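# Stow cardboard box in drawer and close it

## Task

Place the cardboard box inside the drawer that is open, and afterwards push that drawer completely closed. No cabinet should end up noticeably moved, and the robot must not topple or finish leaning, or the task counts as failed.

## Robot and tools

ROBOT. A wheeled base that can drive in any direction carries a column roughly 1.7 m high. A carriage rides up and down it (lift_m, 0 to 1 m) and holds two six-joint arms, left and right, each with a five-finger hand. Arm bases sit near 0.57 m + lift_m above the floor; carriage parts hang about 0.15 m under them. A hand point reaches up to 0.78 m from its shoulder but only about 0.4 m below the arm base; straight fingers extend 0.07 m past that point. Parked arm: joints 1 to 6 = 0, 0.05, 0.05, 1.45, 0, 0. Cameras: carriage_camera (fixed, forward, tilted about 20 degrees down), left_wrist_camera and right_wrist_camera (on each wrist, aimed at that hand's point).

FRAMES. Base frame: metres, origin on the floor below the base centre, x forward, y left, z up. The left_hand and right_hand readings give each hand point in this frame; they tend to read a bit high at long reach. base_odometry is in the odometry frame (the base frame as it stood at scene start), heading in rad, left positive, -3.142 to 3.142; it counts wheel turns, so slip shows as travel.

move. One action per call; it may contain base, joints or both, plus optional speeds and min_time_s; all parts start together.
- base: a single key, an offset from where the base last reported itself. translate_m: metres, forward positive, -2 to 2. strafe_m: metres, left positive, -2 to 2. rotate_rad: radians, counter-clockwise positive, -6.3 to 6.3.
- joints: absolute targets keyed by name, any subset. lift_m in metres 0 to 1. Arm joints in rad: joint1 -2.617 to 3.054 (swing about vertical, 0 ahead, + left); joint2 0 to 3.141 (shoulder, 0 upper arm back level, 1.57 vertical, 3.14 forward level); joint3 0 to 3.141 (elbow, 0 folded, 3.14 straight); joint4 -1.57 to 1.57 (wrist pitch, + lifts fingertips); joint5 -1.57 to 1.57 (wrist yaw, + turns fingertips right); joint6 -2.094 to 2.094 (roll about the finger direction). With joints 5 and 6 at 0 and the hand level, the palm faces down. Hand keys (little, ring, middle, index, thumb_turn, thumb_bend) are unitless -1 closed to +1 open; thumb_turn -1 puts the thumb opposite the fingers. force_limit (-1 to 1, about 0 to 10 N, 15 N for thumb motors) and hand_speed (-0.96 to 1) are settings, not motions. At start force_limit is 0 and speed -0.8; closing at -0.94 or slower grips gently.
- speeds: per-action top speeds: translate_m and strafe_m 0.02 to 0.5 m/s, rotate_rad 0.05 to 1.57 rad/s, lift_m 0.02 to 0.27 m/s.
- min_time_s: 0.1 to 8 s, least duration of the arm motions; 2 or more gives straighter, slower hand paths.
- cameras: list of names or ["all"]; [] none. blocking: true (default) waits for rest; false returns within about 0.5 s while motion continues. A later move overrides only the joints (or base) it names. No action exceeds 15 s; after 14 s it ends as time_out.

wait: seconds 0 to 10, optional cameras; returns early once running moves settle. stop: brakes every running motion (the base coasts a little first). zoom_image: camera plus region [x0, y0, x1, y1] in image pixels from the top-left, up to 504 by 504, on that camera's latest image. show_instructions: shows reference pages. finished_scene: ends the scene (scene 1); irreversible.

RESULTS. base_status and joint_status report per motion: moving, done, off_target (resting short, may still push), not_followed (withheld by the arm collision check, line "joint command not followed"), contact_stop, time_out, or limit_stop_at_motor_heat. After an unrequested stop, the rest of that reply's move, wait and finished_scene calls are skipped. on_its_own lists what happened without this call's command. <side>_hand_stopped_by gives six words for little, ring, middle, index, thumb_bend, thumb_turn: moving, target, force, stalled, fault. <side>_<motor>_load_n is fingertip load in N, positive when pushed open; a grip that slips shows as load near 0. motor_effort is percent of maximum, peak in brackets; readings are rough. Motor temperatures list each arm's joints; MOTOR HOT appears at 75 °C, and at 100 °C that arm goes limp for 30 to 60 s. Park arms to cool.

CAUTIONS. Drive slowly near furniture: at default speed any contact is a hard hit, and a slow drive can shove a cabinet. After a contact_stop, back off about 0.2 m, maybe repeatedly. Lowering the lift onto something presses hard; raise to release. Arms have no contact stop and keep pressing. Never let the two arms press or strike each other. Keep the carriage low and arms close when pushing; pushing or pulling, high carriage, stretched or loaded arms, or sudden stops can tip the robot, which is unrecoverable. Do not drop the box or release it while it moves, avoid forcing fingers, and do not slam the drawer. The scene clock runs while you think, and held or stretched arms heat meanwhile.

Each tool is called after "Call:" as name(argument=value, ...) on one line, values as JSON.

Reference images:

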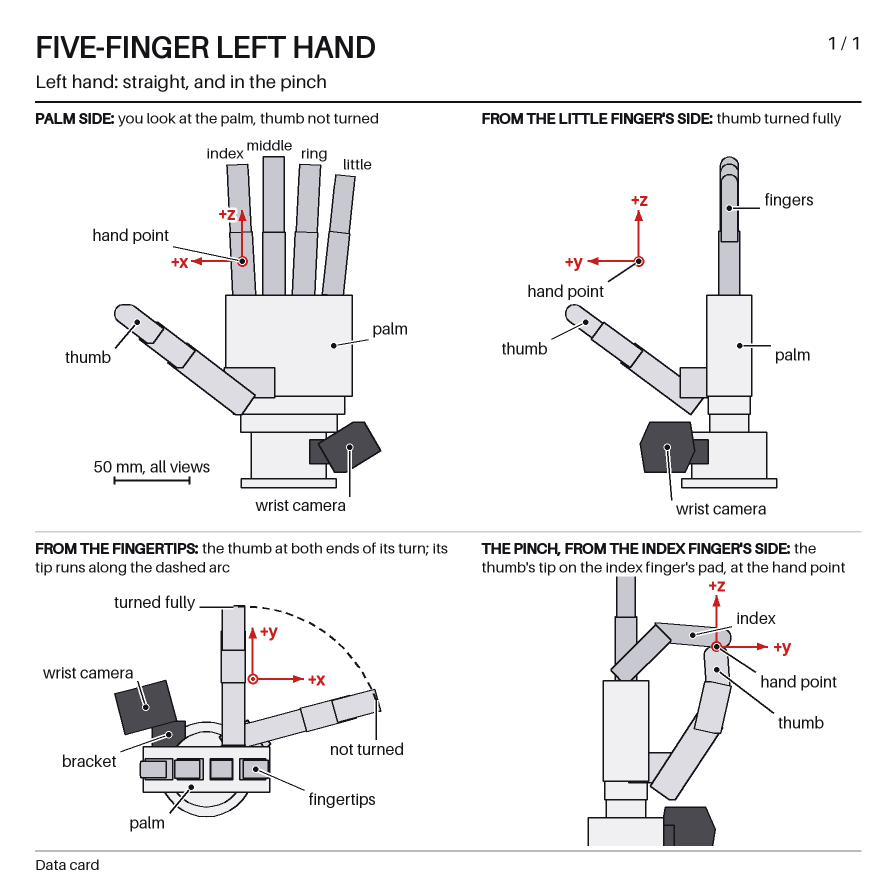

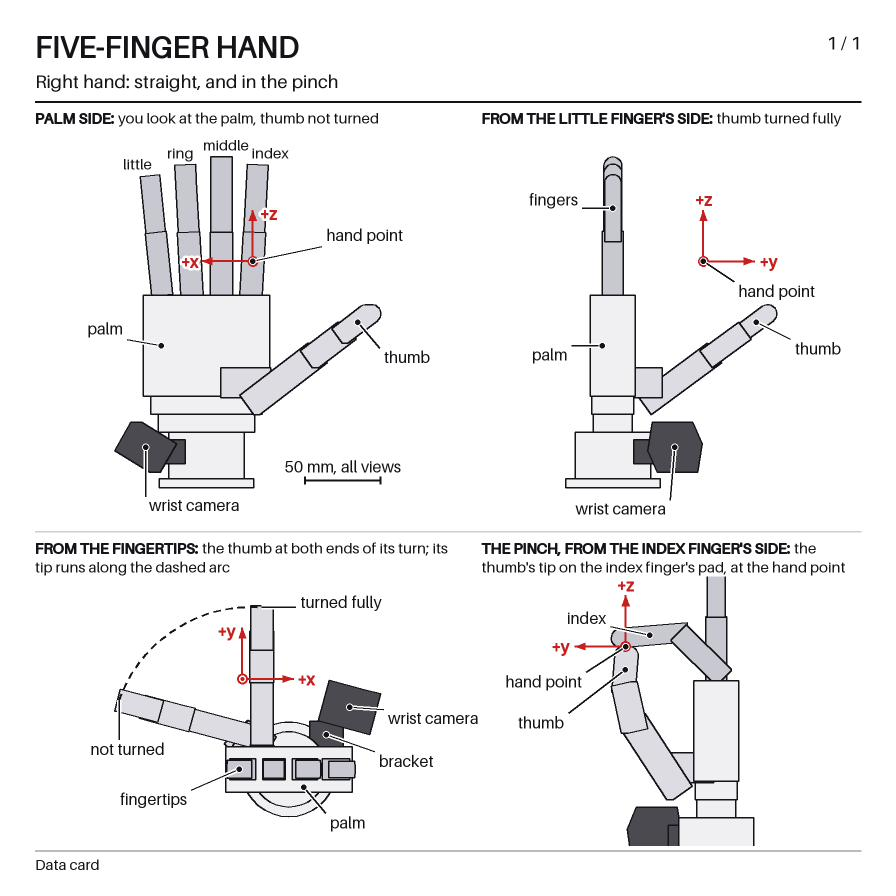

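## Session

Call:
move()

Scene clock: 0.00 s.
Joint torques (N m): no reading
Motor temperatures (°C): left_arm=[31 32 31 35 27 24] | right_arm=[28 28 34 32 28 29]
base_odometry: x=+0.000 y=+0.000 heading=+0.000
base_status: not commanded
joint_positions: lift_m=+0.300 left_joint1_rad=-0.012 left_joint2_rad=+0.045 left_joint3_rad=+0.051 left_joint4_rad=+1.458 left_joint5_rad=+0.000 left_joint6_rad=+0.033 right_joint1_rad=+0.015 right_joint2_rad=+0.035 right_joint3_rad=+0.051 right_joint4_rad=+1.471 right_joint5_rad=+0.011 right_joint6_rad=-0.048 left_hand_little=+1.000 left_hand_ring=+1.000 left_hand_middle=+1.000 left_hand_index=+1.000 left_hand_thumb_turn=+1.000 left_hand_thumb_bend=+1.000 left_hand_force_limit=+0.000 left_hand_speed=-0.800 right_hand_little=+1.000 right_hand_ring=+1.000 right_hand_middle=+1.000 right_hand_index=+1.000 right_hand_thumb_turn=+1.000 right_hand_thumb_bend=+1.000 right_hand_force_limit=+0.000 right_hand_speed=-0.800
joint_status: not commanded
left_hand_stopped_by: target,target,target,target,target,target
right_hand_stopped_by: target,target,target,target,target,target
left_little_load_n: 0.0
left_ring_load_n: 0.0
left_middle_load_n: 0.0
left_index_load_n: 0.0
left_thumb_bend_load_n: 0.0
left_thumb_turn_load_n: 0.0
right_little_load_n: 0.0
right_ring_load_n: 0.0
right_middle_load_n: 0.0
right_index_load_n: 0.0
right_thumb_bend_load_n: 0.0
right_thumb_turn_load_n: 0.0
motor_effort: lift_m=+28 drive_wheels=+0
left_hand: x=+0.3157 y=+0.2862 z=+1.3361 quat_wxyz=(+0.713, -0.037, +0.038, -0.699) (m; base frame)
right_hand: x=+0.3092 y=-0.2889 z=+1.3381 quat_wxyz=(+0.695, -0.027, +0.032, -0.718) (m; base frame)
pictures: carriage_camera, left_wrist_camera, right_wrist_camera

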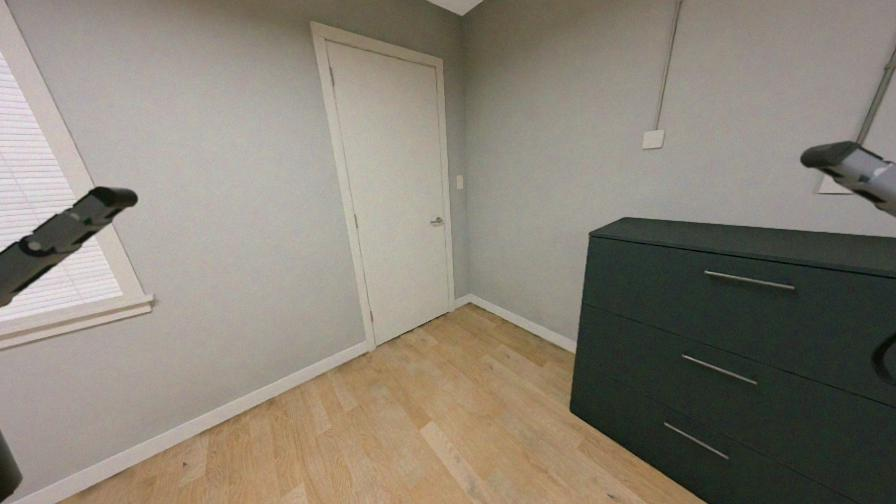

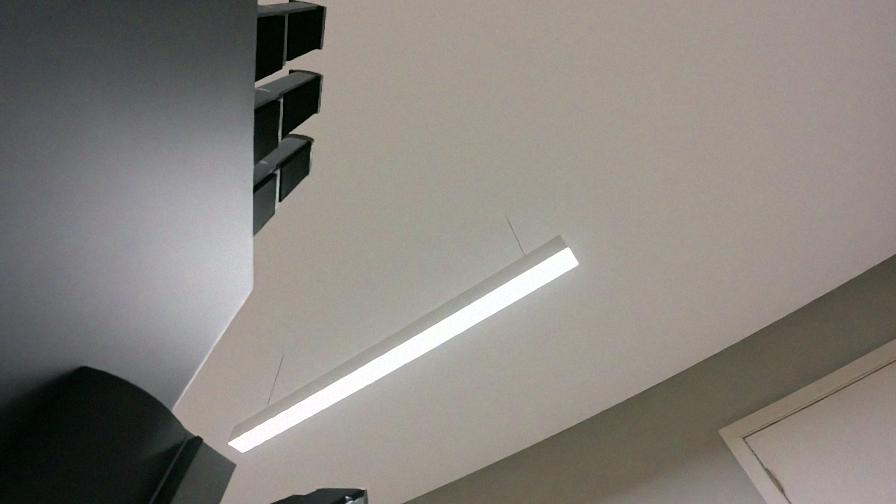

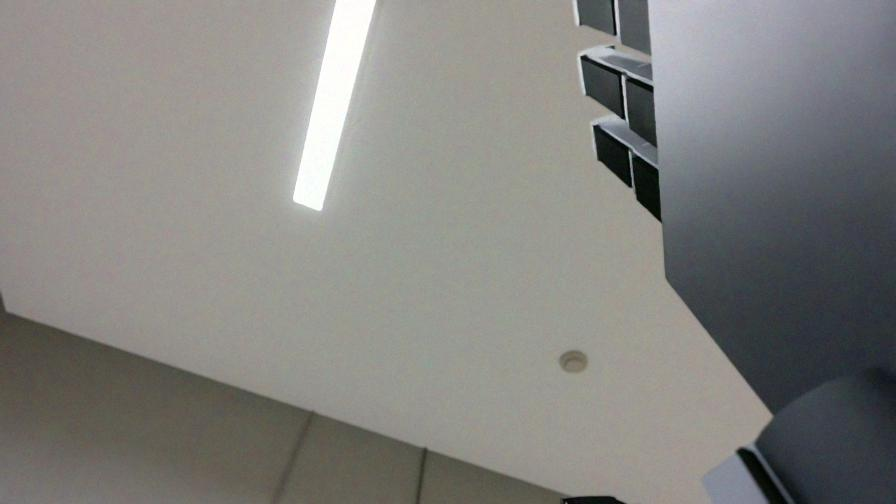

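Call:
move(base={"rotate_rad": -1.2}, cameras=["carriage_camera"])

Call:
move(base={"rotate_rad": -1.3}, cameras=["carriage_camera"])

Call:
move(base={"rotate_rad": -1.3}, cameras=["carriage_camera"])

Call:
move(base={"rotate_rad": -1.2}, cameras=["carriage_camera"])

Scene clock: 7.70 s.
Joint torques (N m): left_arm=[0.03 3.58 5.22 -0.07 -0.01 -0.05] | right_arm=[0.08 3.32 4.78 -0.08 -0.04 0.08]
move: done
base_odometry: x=+0.000 y=+0.000 heading=-1.200
base_status: done
joint_positions: lift_m=+0.300 left_joint1_rad=-0.012 left_joint2_rad=+0.045 left_joint3_rad=+0.051 left_joint4_rad=+1.455 left_joint5_rad=+0.000 left_joint6_rad=+0.033 right_joint1_rad=+0.015 right_joint2_rad=+0.035 right_joint3_rad=+0.051 right_joint4_rad=+1.471 right_joint5_rad=+0.011 right_joint6_rad=-0.048 left_hand_little=+1.000 left_hand_ring=+1.000 left_hand_middle=+1.000 left_hand_index=+1.000 left_hand_thumb_turn=+1.000 left_hand_thumb_bend=+1.000 left_hand_force_limit=+0.000 left_hand_speed=-0.800 right_hand_little=+1.000 right_hand_ring=+1.000 right_hand_middle=+1.000 right_hand_index=+1.000 right_hand_thumb_turn=+1.000 right_hand_thumb_bend=+1.000 right_hand_force_limit=+0.000 right_hand_speed=-0.800
joint_status: not commanded
left_hand_stopped_by: target,target,target,target,target,target
right_hand_stopped_by: target,target,target,target,target,target
left_little_load_n: 0.0
left_ring_load_n: 0.0
left_middle_load_n: 0.0
left_index_load_n: 0.0
left_thumb_bend_load_n: 0.0
left_thumb_turn_load_n: -0.5
right_little_load_n: 0.0
right_ring_load_n: 0.0
right_middle_load_n: 0.0
right_index_load_n: 0.0
right_thumb_bend_load_n: 0.0
right_thumb_turn_load_n: 0.0
motor_effort: lift_m=+28(29) drive_wheels=+7(17)
left_hand: x=+0.3163 y=+0.2862 z=+1.3359 quat_wxyz=(+0.713, -0.038, +0.039, -0.699)
right_hand: x=+0.3092 y=-0.2889 z=+1.3381 quat_wxyz=(+0.695, -0.027, +0.032, -0.718)

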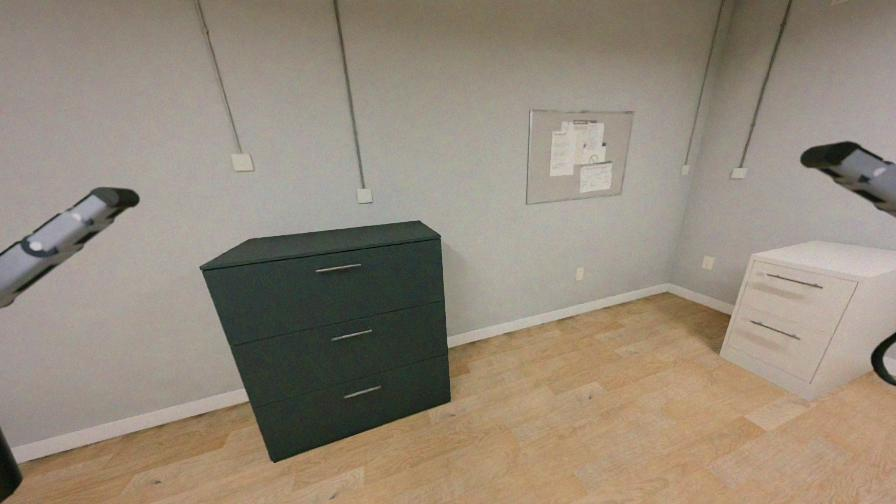

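Scene clock: 10.57 s.
Joint torques (N m): left_arm=[-0.05 3.71 5.44 -0.07 -0.01 -0.05] | right_arm=[0.06 3.43 4.9 -0.1 -0.04 0.02]
move: done
base_odometry: x=+0.000 y=+0.000 heading=-2.499
base_status: done
joint_positions: lift_m=+0.300 left_joint1_rad=-0.012 left_joint2_rad=+0.045 left_joint3_rad=+0.051 left_joint4_rad=+1.455 left_joint5_rad=+0.000 left_joint6_rad=+0.033 right_joint1_rad=+0.015 right_joint2_rad=+0.035 right_joint3_rad=+0.051 right_joint4_rad=+1.471 right_joint5_rad=+0.011 right_joint6_rad=-0.048 left_hand_little=+1.000 left_hand_ring=+1.000 left_hand_middle=+1.000 left_hand_index=+1.000 left_hand_thumb_turn=+1.000 left_hand_thumb_bend=+1.000 left_hand_force_limit=+0.000 left_hand_speed=-0.800 right_hand_little=+1.000 right_hand_ring=+1.000 right_hand_middle=+1.000 right_hand_index=+1.000 right_hand_thumb_turn=+1.000 right_hand_thumb_bend=+1.000 right_hand_force_limit=+0.000 right_hand_speed=-0.800
joint_status: not commanded
left_hand_stopped_by: target,target,target,target,target,target
right_hand_stopped_by: target,target,target,target,target,target
left_little_load_n: 0.0
left_ring_load_n: 0.0
left_middle_load_n: 0.0
left_index_load_n: 0.0
left_thumb_bend_load_n: 0.0
left_thumb_turn_load_n: 0.0
right_little_load_n: 0.0
right_ring_load_n: 0.0
right_middle_load_n: 0.0
right_index_load_n: 0.0
right_thumb_bend_load_n: 0.0
right_thumb_turn_load_n: 0.0
motor_effort: lift_m=+28(29) drive_wheels=+7(18)
left_hand: x=+0.3164 y=+0.2862 z=+1.3359 quat_wxyz=(+0.713, -0.038, +0.039, -0.699)
right_hand: x=+0.3092 y=-0.2889 z=+1.3381 quat_wxyz=(+0.695, -0.027, +0.032, -0.718)

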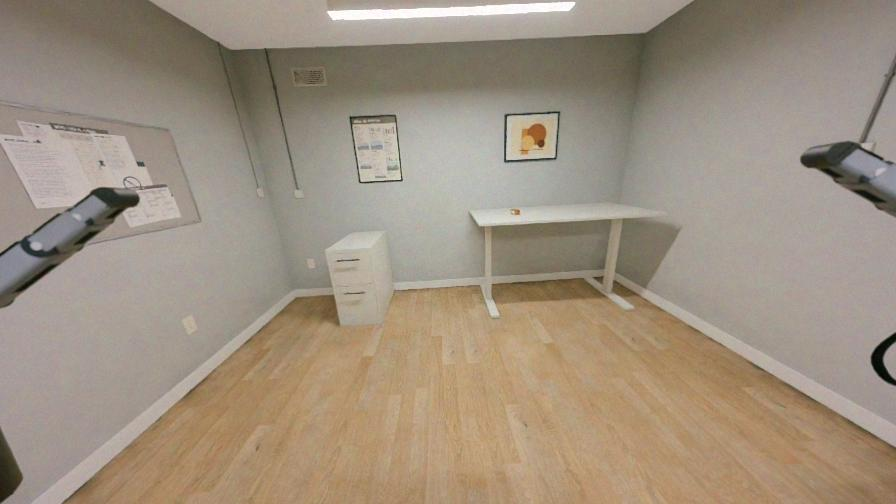

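Scene clock: 13.43 s.
Joint torques (N m): left_arm=[-0.01 3.59 5.24 -0.02 -0.03 -0.04] | right_arm=[0.1 3.43 4.85 -0.09 -0.04 0.06]
move: done
base_odometry: x=+0.000 y=+0.000 heading=+2.484
base_status: done
joint_positions: lift_m=+0.300 left_joint1_rad=-0.012 left_joint2_rad=+0.045 left_joint3_rad=+0.051 left_joint4_rad=+1.454 left_joint5_rad=+0.000 left_joint6_rad=+0.033 right_joint1_rad=+0.015 right_joint2_rad=+0.035 right_joint3_rad=+0.051 right_joint4_rad=+1.471 right_joint5_rad=+0.011 right_joint6_rad=-0.048 left_hand_little=+1.000 left_hand_ring=+1.000 left_hand_middle=+1.000 left_hand_index=+1.000 left_hand_thumb_turn=+1.000 left_hand_thumb_bend=+1.000 left_hand_force_limit=+0.000 left_hand_speed=-0.800 right_hand_little=+1.000 right_hand_ring=+1.000 right_hand_middle=+1.000 right_hand_index=+1.000 right_hand_thumb_turn=+1.000 right_hand_thumb_bend=+1.000 right_hand_force_limit=+0.000 right_hand_speed=-0.800
joint_status: not commanded
left_hand_stopped_by: target,target,target,target,target,target
right_hand_stopped_by: target,target,target,target,target,target
left_little_load_n: 0.0
left_ring_load_n: 0.0
left_middle_load_n: 0.0
left_index_load_n: 0.0
left_thumb_bend_load_n: 0.0
left_thumb_turn_load_n: 0.0
right_little_load_n: 0.0
right_ring_load_n: 0.0
right_middle_load_n: 0.0
right_index_load_n: 0.0
right_thumb_bend_load_n: 0.0
right_thumb_turn_load_n: 0.0
motor_effort: lift_m=+29(29) drive_wheels=+7(17)
left_hand: x=+0.3165 y=+0.2862 z=+1.3358 quat_wxyz=(+0.713, -0.038, +0.039, -0.699)
right_hand: x=+0.3092 y=-0.2889 z=+1.3381 quat_wxyz=(+0.695, -0.027, +0.032, -0.718)

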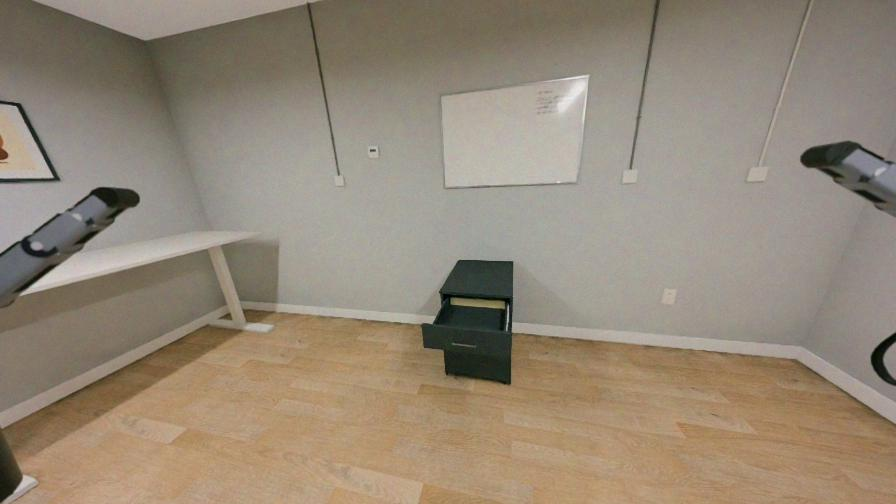

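Scene clock: 16.20 s.
Joint torques (N m): left_arm=[-0.12 3.51 5.18 -0.08 -0.03 -0.04] | right_arm=[0.12 3.37 4.72 -0.07 -0.03 0.05]
move: done
base_odometry: x=+0.000 y=+0.000 heading=+1.285
base_status: done
joint_positions: lift_m=+0.300 left_joint1_rad=-0.012 left_joint2_rad=+0.045 left_joint3_rad=+0.051 left_joint4_rad=+1.454 left_joint5_rad=+0.000 left_joint6_rad=+0.033 right_joint1_rad=+0.015 right_joint2_rad=+0.035 right_joint3_rad=+0.051 right_joint4_rad=+1.471 right_joint5_rad=+0.011 right_joint6_rad=-0.048 left_hand_little=+1.000 left_hand_ring=+1.000 left_hand_middle=+1.000 left_hand_index=+1.000 left_hand_thumb_turn=+1.000 left_hand_thumb_bend=+1.000 left_hand_force_limit=+0.000 left_hand_speed=-0.800 right_hand_little=+1.000 right_hand_ring=+1.000 right_hand_middle=+1.000 right_hand_index=+1.000 right_hand_thumb_turn=+1.000 right_hand_thumb_bend=+1.000 right_hand_force_limit=+0.000 right_hand_speed=-0.800
joint_status: not commanded
left_hand_stopped_by: target,target,target,target,target,target
right_hand_stopped_by: target,target,target,target,target,target
left_little_load_n: 0.0
left_ring_load_n: 0.0
left_middle_load_n: 0.0
left_index_load_n: 0.0
left_thumb_bend_load_n: 0.0
left_thumb_turn_load_n: 0.0
right_little_load_n: 0.0
right_ring_load_n: 0.0
right_middle_load_n: 0.0
right_index_load_n: 0.0
right_thumb_bend_load_n: 0.0
right_thumb_turn_load_n: 0.0
motor_effort: lift_m=+28(29) drive_wheels=+7(17)
left_hand: x=+0.3167 y=+0.2862 z=+1.3358 quat_wxyz=(+0.713, -0.038, +0.040, -0.699)
right_hand: x=+0.3092 y=-0.2889 z=+1.3381 quat_wxyz=(+0.695, -0.027, +0.032, -0.718)

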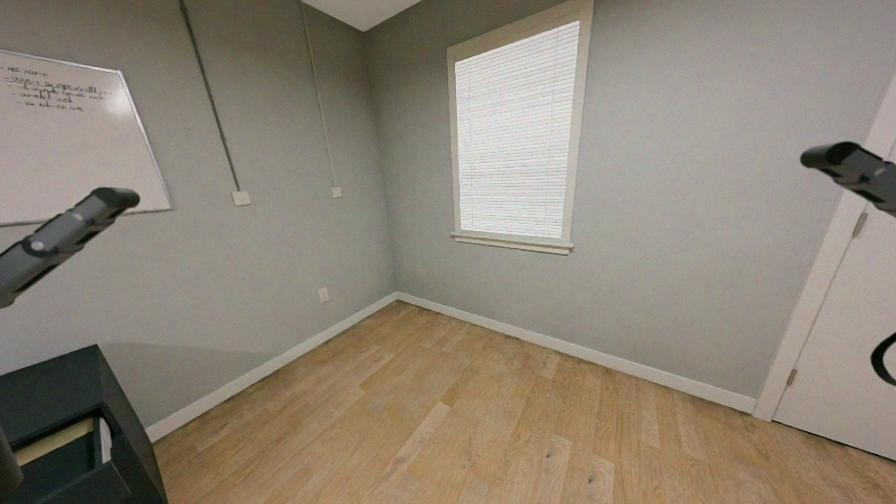

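Call:
move(base={"rotate_rad": 2.25}, cameras=["carriage_camera"])

Call:
zoom_image(camera="carriage_camera", region=[300, 150, 600, 350])

Scene clock: 28.07 s.
Joint torques (N m): left_arm=[-0.01 3.63 5.19 -0.02 0 -0.04] | right_arm=[0.17 3.43 4.78 -0.07 -0.04 0.04]
move: done
base_odometry: x=+0.000 y=+0.000 heading=-2.749
base_status: done
joint_positions: lift_m=+0.300 left_joint1_rad=-0.012 left_joint2_rad=+0.045 left_joint3_rad=+0.051 left_joint4_rad=+1.453 left_joint5_rad=+0.000 left_joint6_rad=+0.033 right_joint1_rad=+0.015 right_joint2_rad=+0.035 right_joint3_rad=+0.051 right_joint4_rad=+1.469 right_joint5_rad=+0.011 right_joint6_rad=-0.048 left_hand_little=+1.000 left_hand_ring=+1.000 left_hand_middle=+1.000 left_hand_index=+1.000 left_hand_thumb_turn=+1.000 left_hand_thumb_bend=+1.000 left_hand_force_limit=+0.000 left_hand_speed=-0.800 right_hand_little=+1.000 right_hand_ring=+1.000 right_hand_middle=+1.000 right_hand_index=+1.000 right_hand_thumb_turn=+1.000 right_hand_thumb_bend=+1.000 right_hand_force_limit=+0.000 right_hand_speed=-0.800
joint_status: not commanded
left_hand_stopped_by: target,target,target,target,target,target
right_hand_stopped_by: target,target,target,target,target,target
left_little_load_n: 0.0
left_ring_load_n: 0.0
left_middle_load_n: 0.0
left_index_load_n: 0.0
left_thumb_bend_load_n: 0.0
left_thumb_turn_load_n: 0.0
right_little_load_n: 0.0
right_ring_load_n: 0.0
right_middle_load_n: 0.0
right_index_load_n: 0.0
right_thumb_bend_load_n: 0.0
right_thumb_turn_load_n: 0.0
motor_effort: lift_m=+28(29) drive_wheels=+8(25)
left_hand: x=+0.3170 y=+0.2862 z=+1.3357 quat_wxyz=(+0.713, -0.039, +0.040, -0.699)
right_hand: x=+0.3097 y=-0.2889 z=+1.3380 quat_wxyz=(+0.695, -0.027, +0.033, -0.718)

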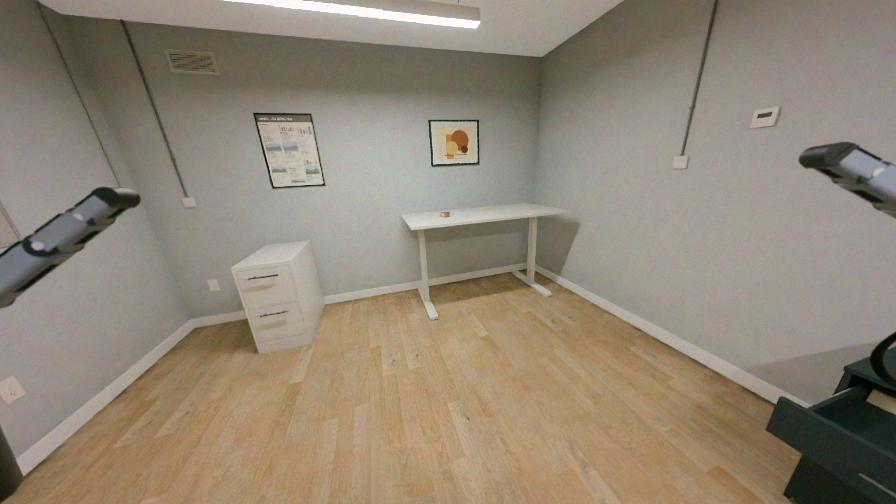

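Scaled by 1.680 from the camera's image (finer frame: 1280x720).

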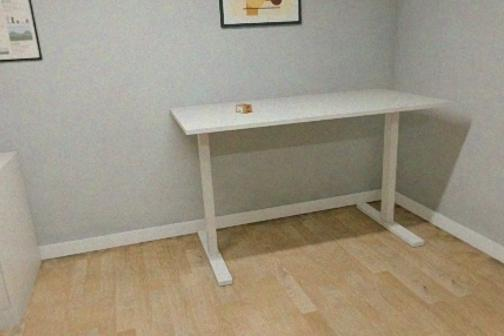

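Call:
move(base={"translate_m": 1.1}, speeds={"translate_m": 0.4}, cameras=["carriage_camera"])

Call:
zoom_image(camera="carriage_camera", region=[300, 150, 600, 350])

Scene clock: 36.57 s.
Joint torques (N m): left_arm=[0.02 3.6 5.3 -0.08 0 -0.06] | right_arm=[0.2 3.37 4.72 -0.03 -0.05 0.05]
move: done
base_odometry: x=-1.016 y=-0.423 heading=-2.748
base_status: done
joint_positions: lift_m=+0.300 left_joint1_rad=-0.012 left_joint2_rad=+0.045 left_joint3_rad=+0.051 left_joint4_rad=+1.455 left_joint5_rad=+0.000 left_joint6_rad=+0.033 right_joint1_rad=+0.015 right_joint2_rad=+0.035 right_joint3_rad=+0.051 right_joint4_rad=+1.469 right_joint5_rad=+0.011 right_joint6_rad=-0.048 left_hand_little=+1.000 left_hand_ring=+1.000 left_hand_middle=+1.000 left_hand_index=+1.000 left_hand_thumb_turn=+1.000 left_hand_thumb_bend=+1.000 left_hand_force_limit=+0.000 left_hand_speed=-0.800 right_hand_little=+1.000 right_hand_ring=+1.000 right_hand_middle=+1.000 right_hand_index=+1.000 right_hand_thumb_turn=+1.000 right_hand_thumb_bend=+1.000 right_hand_force_limit=+0.000 right_hand_speed=-0.800
joint_status: not commanded
left_hand_stopped_by: target,target,target,target,target,target
right_hand_stopped_by: target,target,target,target,target,target
left_little_load_n: 0.0
left_ring_load_n: 0.0
left_middle_load_n: 0.0
left_index_load_n: 0.0
left_thumb_bend_load_n: 0.0
left_thumb_turn_load_n: 0.0
right_little_load_n: 0.0
right_ring_load_n: 0.0
right_middle_load_n: 0.0
right_index_load_n: 0.0
right_thumb_bend_load_n: 0.0
right_thumb_turn_load_n: 0.0
motor_effort: lift_m=+28(29) drive_wheels=-11(27)
left_hand: x=+0.3163 y=+0.2862 z=+1.3359 quat_wxyz=(+0.713, -0.038, +0.039, -0.699)
right_hand: x=+0.3098 y=-0.2889 z=+1.3379 quat_wxyz=(+0.695, -0.027, +0.033, -0.718)

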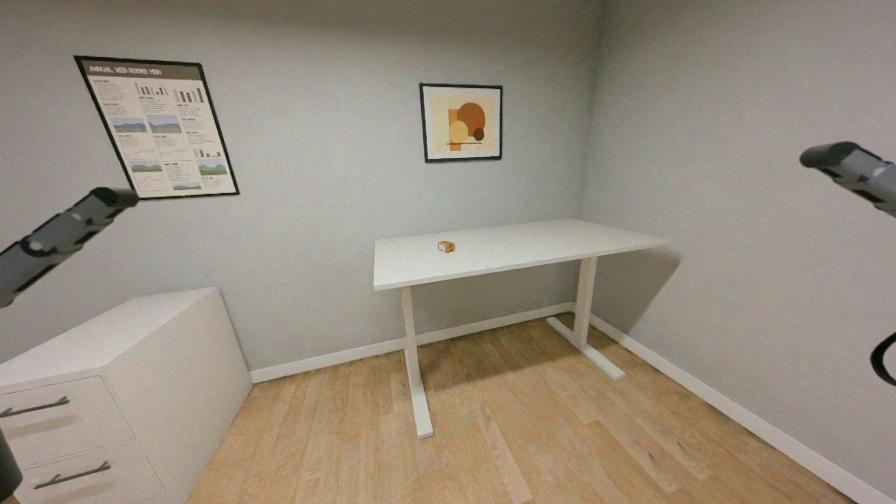

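Scaled by 1.680 from the camera's image (finer frame: 1280x720).

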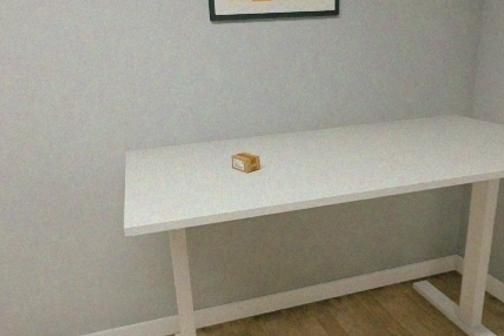

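Call:
move(base={"rotate_rad": 0.35}, joints={"lift_m": 0.6, "left_joint1_rad": 0, "left_joint2_rad": 1.57, "left_joint3_rad": 1.57, "left_joint4_rad": 0, "left_joint5_rad": 0, "left_joint6_rad": 0}, min_time_s=2.5, cameras=["all"])

Scene clock: 94.90 s.
Joint torques (N m): left_arm=[0.96 -5.68 9.92 2.18 0.01 -0.17] | right_arm=[0.03 3.37 4.77 -0.07 -0.04 0.04]
move: done
base_odometry: x=-1.016 y=-0.423 heading=-2.398
base_status: done
joint_positions: lift_m=+0.600 left_joint1_rad=-0.009 left_joint2_rad=+1.562 left_joint3_rad=+1.529 left_joint4_rad=-0.002 left_joint5_rad=-0.001 left_joint6_rad=+0.012 right_joint1_rad=+0.015 right_joint2_rad=+0.035 right_joint3_rad=+0.051 right_joint4_rad=+1.470 right_joint5_rad=+0.011 right_joint6_rad=-0.048 left_hand_little=+1.000 left_hand_ring=+1.000 left_hand_middle=+1.000 left_hand_index=+1.000 left_hand_thumb_turn=+1.000 left_hand_thumb_bend=+1.000 left_hand_force_limit=+0.000 left_hand_speed=-0.800 right_hand_little=+1.000 right_hand_ring=+1.000 right_hand_middle=+1.000 right_hand_index=+1.000 right_hand_thumb_turn=+1.000 right_hand_thumb_bend=+1.000 right_hand_force_limit=+0.000 right_hand_speed=-0.800
joint_status: all done
left_hand_stopped_by: target,target,target,target,target,target
right_hand_stopped_by: target,target,target,target,target,target
left_little_load_n: 0.0
left_ring_load_n: 0.0
left_middle_load_n: 0.0
left_index_load_n: 0.0
left_thumb_bend_load_n: 0.0
left_thumb_turn_load_n: 0.0
right_little_load_n: 0.0
right_ring_load_n: 0.0
right_middle_load_n: 0.0
right_index_load_n: 0.0
right_thumb_bend_load_n: 0.0
right_thumb_turn_load_n: 0.0
motor_effort: lift_m=+30(42) drive_wheels=+10(13)
left_hand: x=+0.7560 y=+0.2813 z=+1.5485 quat_wxyz=(+0.492, -0.503, +0.514, -0.490)
right_hand: x=+0.3096 y=-0.2889 z=+1.6378 quat_wxyz=(+0.695, -0.027, +0.033, -0.718)
pictures: carriage_camera, left_wrist_camera, right_wrist_camera
carriage_camera: T_world_to_cam=[[0.03483, -0.99783, -0.05593, 0.08792], [-0.30725, 0.04256, -0.95068, 1.56974], [0.95099, 0.0503, -0.3051, 0.36057]] pos_world=[0.13633, 0.00278, 1.60724]
left_wrist_camera: T_world_to_cam=[[0.02366, -0.30717, 0.95136, -1.40447], [-0.53062, -0.81038, -0.24846, 1.01453], [0.84728, -0.49893, -0.18216, -0.10003]] pos_world=[0.65631, 0.34083, 1.57]
right_wrist_camera: T_world_to_cam=[[0.96438, -0.25075, -0.0842, -0.23537], [0.17371, 0.84045, -0.51329, 1.02918], [0.19947, 0.48038, 0.85408, -1.20084]] pos_world=[0.28774, -0.34714, 1.53406]

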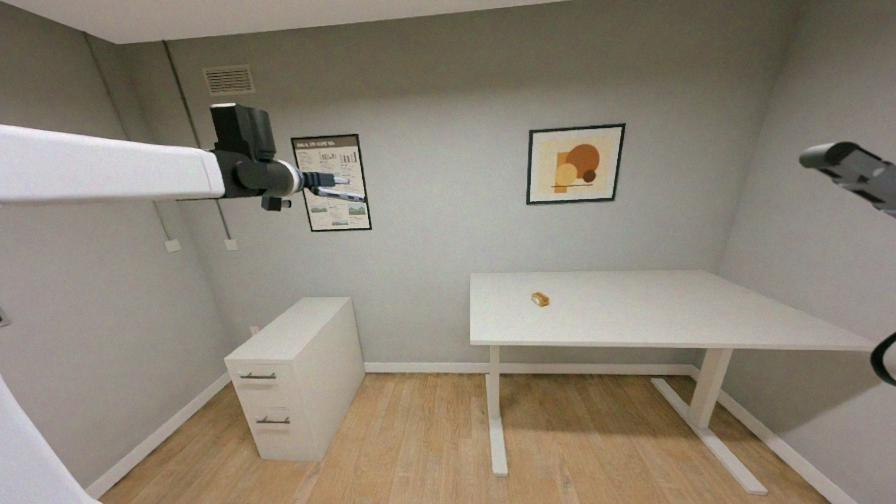

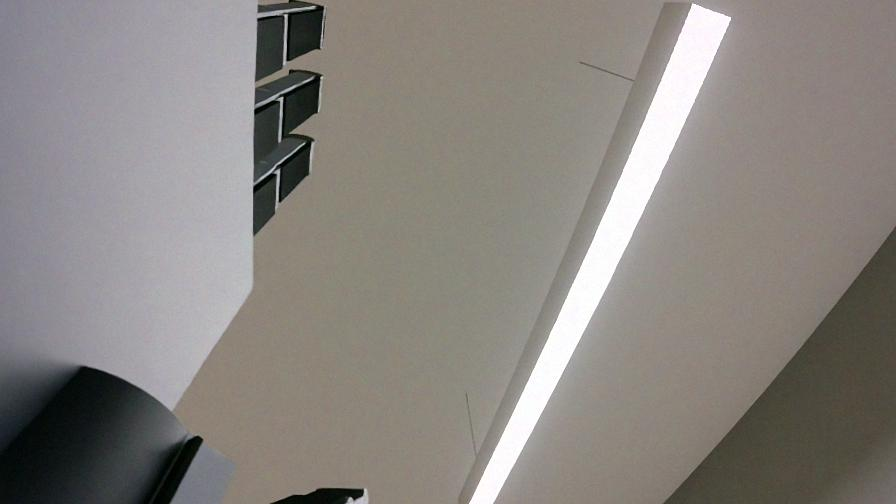

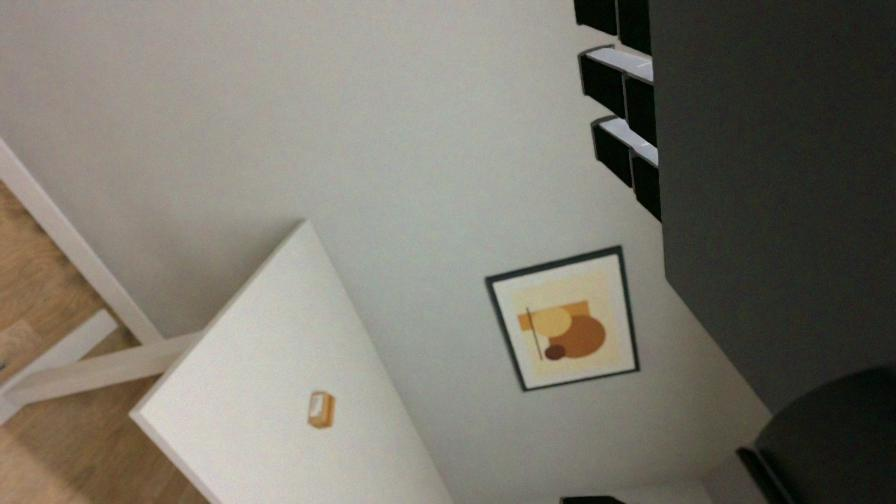

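Call:
move(base={"strafe_m": -0.65}, speeds={"strafe_m": 0.3})

Call:
move(base={"translate_m": 0.55}, speeds={"translate_m": 0.25}, cameras=["all"])

Call:
zoom_image(camera="carriage_camera", region=[300, 200, 600, 500])

Scene clock: 126.90 s.
Joint torques (N m): left_arm=[0.32 -5.76 9.98 2.21 -0.01 -0.17] | right_arm=[0.13 3.51 4.77 -0.05 -0.05 0.02]
Motor temperatures (°C): left_arm=[30 33 36 40 27 24] | right_arm=[27 28 36 31 28 28]
move: done
base_odometry: x=-1.456 y=+0.055 heading=-2.397
base_status: done
joint_positions: lift_m=+0.600 left_joint1_rad=-0.005 left_joint2_rad=+1.562 left_joint3_rad=+1.529 left_joint4_rad=-0.008 left_joint5_rad=+0.000 left_joint6_rad=+0.012 right_joint1_rad=+0.015 right_joint2_rad=+0.035 right_joint3_rad=+0.051 right_joint4_rad=+1.470 right_joint5_rad=+0.011 right_joint6_rad=-0.048 left_hand_little=+1.000 left_hand_ring=+1.000 left_hand_middle=+1.000 left_hand_index=+1.000 left_hand_thumb_turn=+1.000 left_hand_thumb_bend=+1.000 left_hand_force_limit=+0.000 left_hand_speed=-0.800 right_hand_little=+1.000 right_hand_ring=+1.000 right_hand_middle=+1.000 right_hand_index=+1.000 right_hand_thumb_turn=+1.000 right_hand_thumb_bend=+1.000 right_hand_force_limit=+0.000 right_hand_speed=-0.800
joint_status: not commanded
left_hand_stopped_by: target,target,target,target,target,target
right_hand_stopped_by: target,target,target,target,target,target
left_little_load_n: 0.0
left_ring_load_n: 0.0
left_middle_load_n: 0.0
left_index_load_n: 0.0
left_thumb_bend_load_n: 0.0
left_thumb_turn_load_n: -0.5
right_little_load_n: 0.0
right_ring_load_n: 0.0
right_middle_load_n: 0.0
right_index_load_n: 0.0
right_thumb_bend_load_n: 0.0
right_thumb_turn_load_n: 0.0
motor_effort: lift_m=+30(31) drive_wheels=-10(23)
left_hand: x=+0.7558 y=+0.2832 z=+1.5465 quat_wxyz=(+0.491, -0.506, +0.514, -0.488)
right_hand: x=+0.3096 y=-0.2889 z=+1.6378 quat_wxyz=(+0.695, -0.027, +0.033, -0.718)
pictures: none

Scene clock: 130.40 s.
Joint torques (N m): left_arm=[0.47 -5.63 9.89 2.19 -0.03 -0.17] | right_arm=[0.17 3.44 4.71 -0.08 -0.04 0.05]
move: done
base_odometry: x=-1.861 y=-0.317 heading=-2.398
base_status: done
joint_positions: lift_m=+0.600 left_joint1_rad=-0.005 left_joint2_rad=+1.564 left_joint3_rad=+1.531 left_joint4_rad=-0.010 left_joint5_rad=+0.000 left_joint6_rad=+0.012 right_joint1_rad=+0.015 right_joint2_rad=+0.035 right_joint3_rad=+0.051 right_joint4_rad=+1.469 right_joint5_rad=+0.011 right_joint6_rad=-0.048 left_hand_little=+1.000 left_hand_ring=+1.000 left_hand_middle=+1.000 left_hand_index=+1.000 left_hand_thumb_turn=+1.000 left_hand_thumb_bend=+1.000 left_hand_force_limit=+0.000 left_hand_speed=-0.800 right_hand_little=+1.000 right_hand_ring=+1.000 right_hand_middle=+1.000 right_hand_index=+1.000 right_hand_thumb_turn=+1.000 right_hand_thumb_bend=+1.000 right_hand_force_limit=+0.000 right_hand_speed=-0.800
joint_status: not commanded
left_hand_stopped_by: target,target,target,target,target,target
right_hand_stopped_by: target,target,target,target,target,target
left_little_load_n: 0.0
left_ring_load_n: -0.5
left_middle_load_n: 0.0
left_index_load_n: 0.0
left_thumb_bend_load_n: -0.5
left_thumb_turn_load_n: 0.0
right_little_load_n: 0.0
right_ring_load_n: 0.0
right_middle_load_n: 0.0
right_index_load_n: 0.0
right_thumb_bend_load_n: 0.0
right_thumb_turn_load_n: 0.0
motor_effort: lift_m=+30(31) drive_wheels=-8(16)
left_hand: x=+0.7561 y=+0.2832 z=+1.5461 quat_wxyz=(+0.491, -0.506, +0.515, -0.488)
right_hand: x=+0.3097 y=-0.2889 z=+1.6378 quat_wxyz=(+0.695, -0.027, +0.033, -0.718)
pictures: carriage_camera, left_wrist_camera, right_wrist_camera
carriage_camera: T_world_to_cam=[[0.03483, -0.99783, -0.05593, 0.08792], [-0.30725, 0.04256, -0.95068, 1.56974], [0.95099, 0.0503, -0.3051, 0.36057]] pos_world=[0.13633, 0.00278, 1.60724]
left_wrist_camera: T_world_to_cam=[[0.03284, -0.30679, 0.95121, -1.40839], [-0.53062, -0.81187, -0.24353, 1.00828], [0.84697, -0.49673, -0.18945, -0.08875]] pos_world=[0.65643, 0.34243, 1.56841]
right_wrist_camera: T_world_to_cam=[[0.96434, -0.25077, -0.08464, -0.2347], [0.1735, 0.84044, -0.51337, 1.02932], [0.19987, 0.48038, 0.85398, -1.20073]] pos_world=[0.28774, -0.34714, 1.53396]

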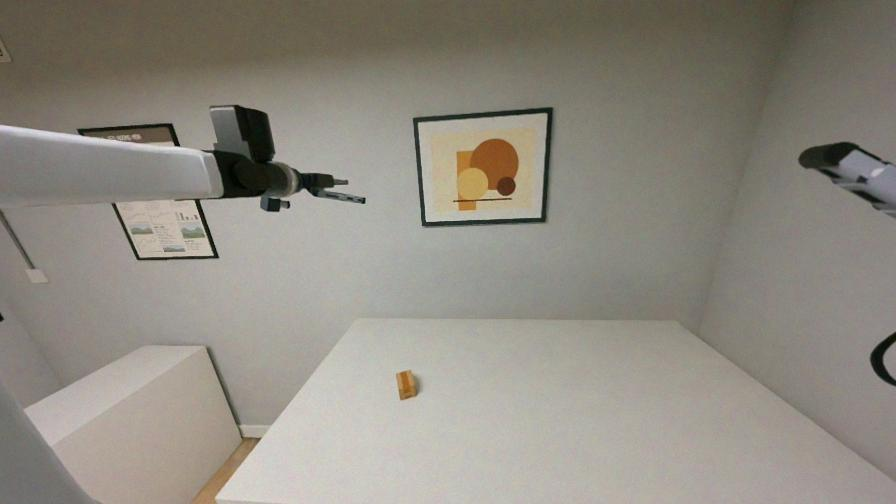

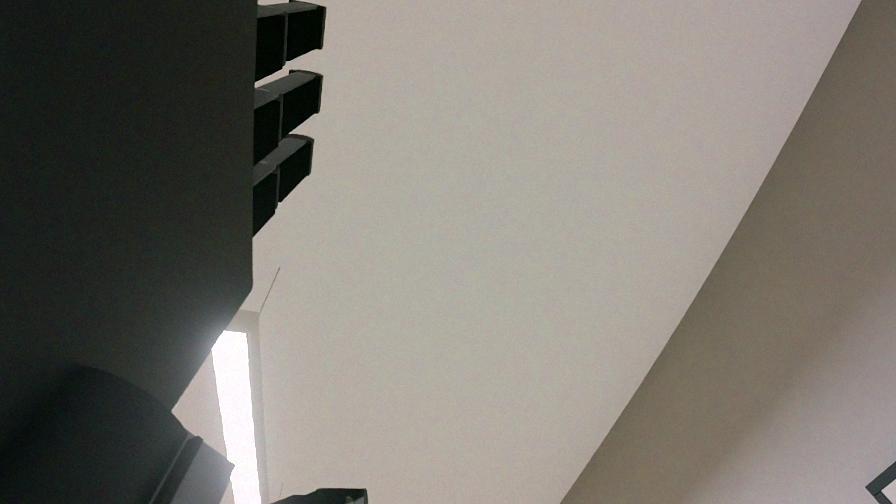

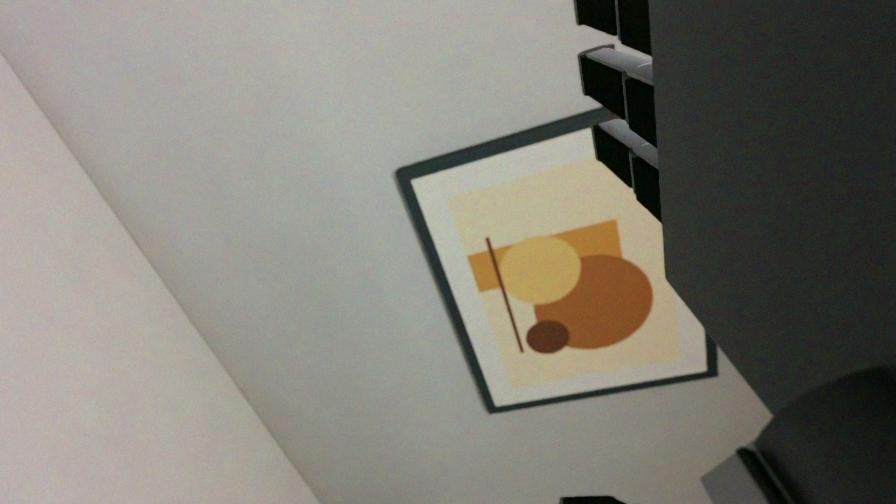

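Scaled by 1.680 from the camera's image (finer frame: 1280x720).

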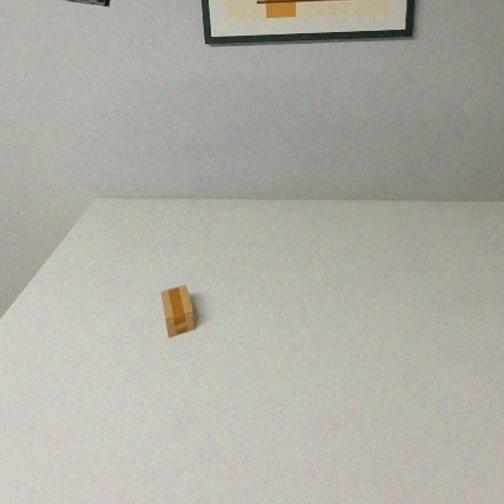

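Call:
move(base={"strafe_m": -0.08}, speeds={"strafe_m": 0.15})

Call:
move(base={"translate_m": 0.12}, speeds={"translate_m": 0.15}, cameras=["carriage_camera"])

Call:
zoom_image(camera="carriage_camera", region=[320, 360, 464, 504])

Scene clock: 231.33 s.
Joint torques (N m): left_arm=[0.46 -6.04 9.92 2.19 -0.05 -0.18] | right_arm=[0.09 3.41 4.85 -0.06 -0.06 0.04]
Motor temperatures (°C): left_arm=[30 35 41 40 27 24] | right_arm=[27 28 36 30 27 28]
move: done
base_odometry: x=-1.916 y=-0.258 heading=-2.397
base_status: done
joint_positions: lift_m=+0.600 left_joint1_rad=-0.005 left_joint2_rad=+1.564 left_joint3_rad=+1.531 left_joint4_rad=-0.011 left_joint5_rad=+0.004 left_joint6_rad=+0.012 right_joint1_rad=+0.015 right_joint2_rad=+0.035 right_joint3_rad=+0.051 right_joint4_rad=+1.469 right_joint5_rad=+0.011 right_joint6_rad=-0.048 left_hand_little=+1.000 left_hand_ring=+1.000 left_hand_middle=+1.000 left_hand_index=+1.000 left_hand_thumb_turn=+1.000 left_hand_thumb_bend=+1.000 left_hand_force_limit=+0.000 left_hand_speed=-0.800 right_hand_little=+1.000 right_hand_ring=+1.000 right_hand_middle=+1.000 right_hand_index=+1.000 right_hand_thumb_turn=+1.000 right_hand_thumb_bend=+1.000 right_hand_force_limit=+0.000 right_hand_speed=-0.800
joint_status: not commanded
left_hand_stopped_by: target,target,target,target,target,target
right_hand_stopped_by: target,target,target,target,target,target
left_little_load_n: 0.0
left_ring_load_n: 0.0
left_middle_load_n: 0.0
left_index_load_n: -0.5
left_thumb_bend_load_n: 0.0
left_thumb_turn_load_n: -0.5
right_little_load_n: 0.0
right_ring_load_n: 0.0
right_middle_load_n: 0.0
right_index_load_n: 0.0
right_thumb_bend_load_n: 0.0
right_thumb_turn_load_n: 0.0
motor_effort: lift_m=+30(31) drive_wheels=-3(15)
left_hand: x=+0.7559 y=+0.2822 z=+1.5458 quat_wxyz=(+0.489, -0.506, +0.516, -0.488)
right_hand: x=+0.3097 y=-0.2890 z=+1.6378 quat_wxyz=(+0.695, -0.027, +0.033, -0.718)
pictures: none

Scene clock: 233.03 s.
Joint torques (N m): left_arm=[0.53 -5.9 9.73 2.2 -0.02 -0.17] | right_arm=[0.12 3.34 4.83 -0.07 -0.06 0.05]
move: done
base_odometry: x=-2.004 y=-0.339 heading=-2.398
base_status: done
joint_positions: lift_m=+0.600 left_joint1_rad=-0.005 left_joint2_rad=+1.565 left_joint3_rad=+1.532 left_joint4_rad=-0.012 left_joint5_rad=+0.004 left_joint6_rad=+0.012 right_joint1_rad=+0.015 right_joint2_rad=+0.035 right_joint3_rad=+0.051 right_joint4_rad=+1.469 right_joint5_rad=+0.011 right_joint6_rad=-0.048 left_hand_little=+1.000 left_hand_ring=+1.000 left_hand_middle=+1.000 left_hand_index=+1.000 left_hand_thumb_turn=+1.000 left_hand_thumb_bend=+1.000 left_hand_force_limit=+0.000 left_hand_speed=-0.800 right_hand_little=+1.000 right_hand_ring=+1.000 right_hand_middle=+1.000 right_hand_index=+1.000 right_hand_thumb_turn=+1.000 right_hand_thumb_bend=+1.000 right_hand_force_limit=+0.000 right_hand_speed=-0.800
joint_status: not commanded
left_hand_stopped_by: target,target,target,target,target,target
right_hand_stopped_by: target,target,target,target,target,target
left_little_load_n: 0.0
left_ring_load_n: 0.0
left_middle_load_n: 0.0
left_index_load_n: 0.0
left_thumb_bend_load_n: 0.0
left_thumb_turn_load_n: -0.5
right_little_load_n: 0.0
right_ring_load_n: 0.0
right_middle_load_n: 0.0
right_index_load_n: 0.0
right_thumb_bend_load_n: 0.0
right_thumb_turn_load_n: 0.0
motor_effort: lift_m=+30(31) drive_wheels=-6(15)
left_hand: x=+0.7561 y=+0.2822 z=+1.5457 quat_wxyz=(+0.489, -0.506, +0.516, -0.488)
right_hand: x=+0.3098 y=-0.2890 z=+1.6378 quat_wxyz=(+0.695, -0.027, +0.033, -0.718)
carriage_camera: T_world_to_cam=[[0.03483, -0.99783, -0.05593, 0.08792], [-0.30725, 0.04256, -0.95068, 1.56974], [0.95099, 0.0503, -0.3051, 0.36057]] pos_world=[0.13633, 0.00278, 1.60724]

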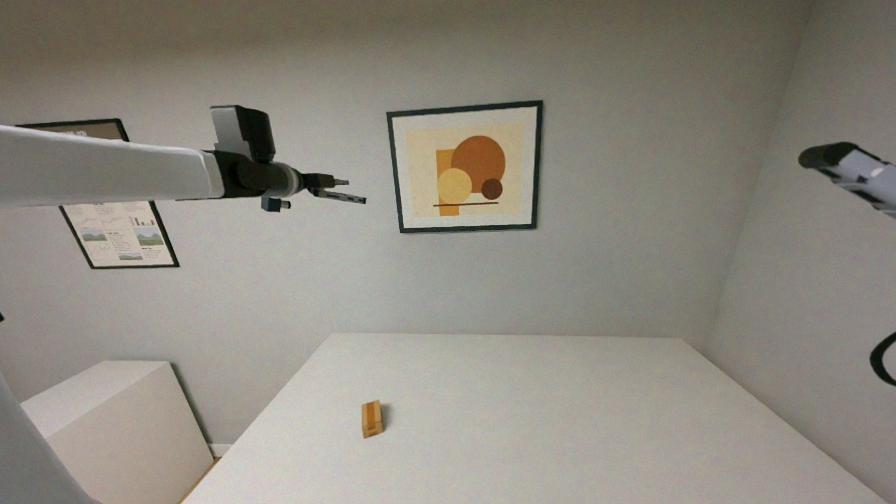

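Scaled by 3.500 from the camera's image (finer frame: 1280x720).

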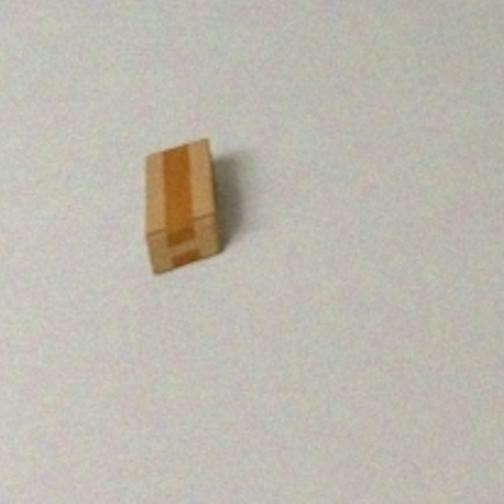

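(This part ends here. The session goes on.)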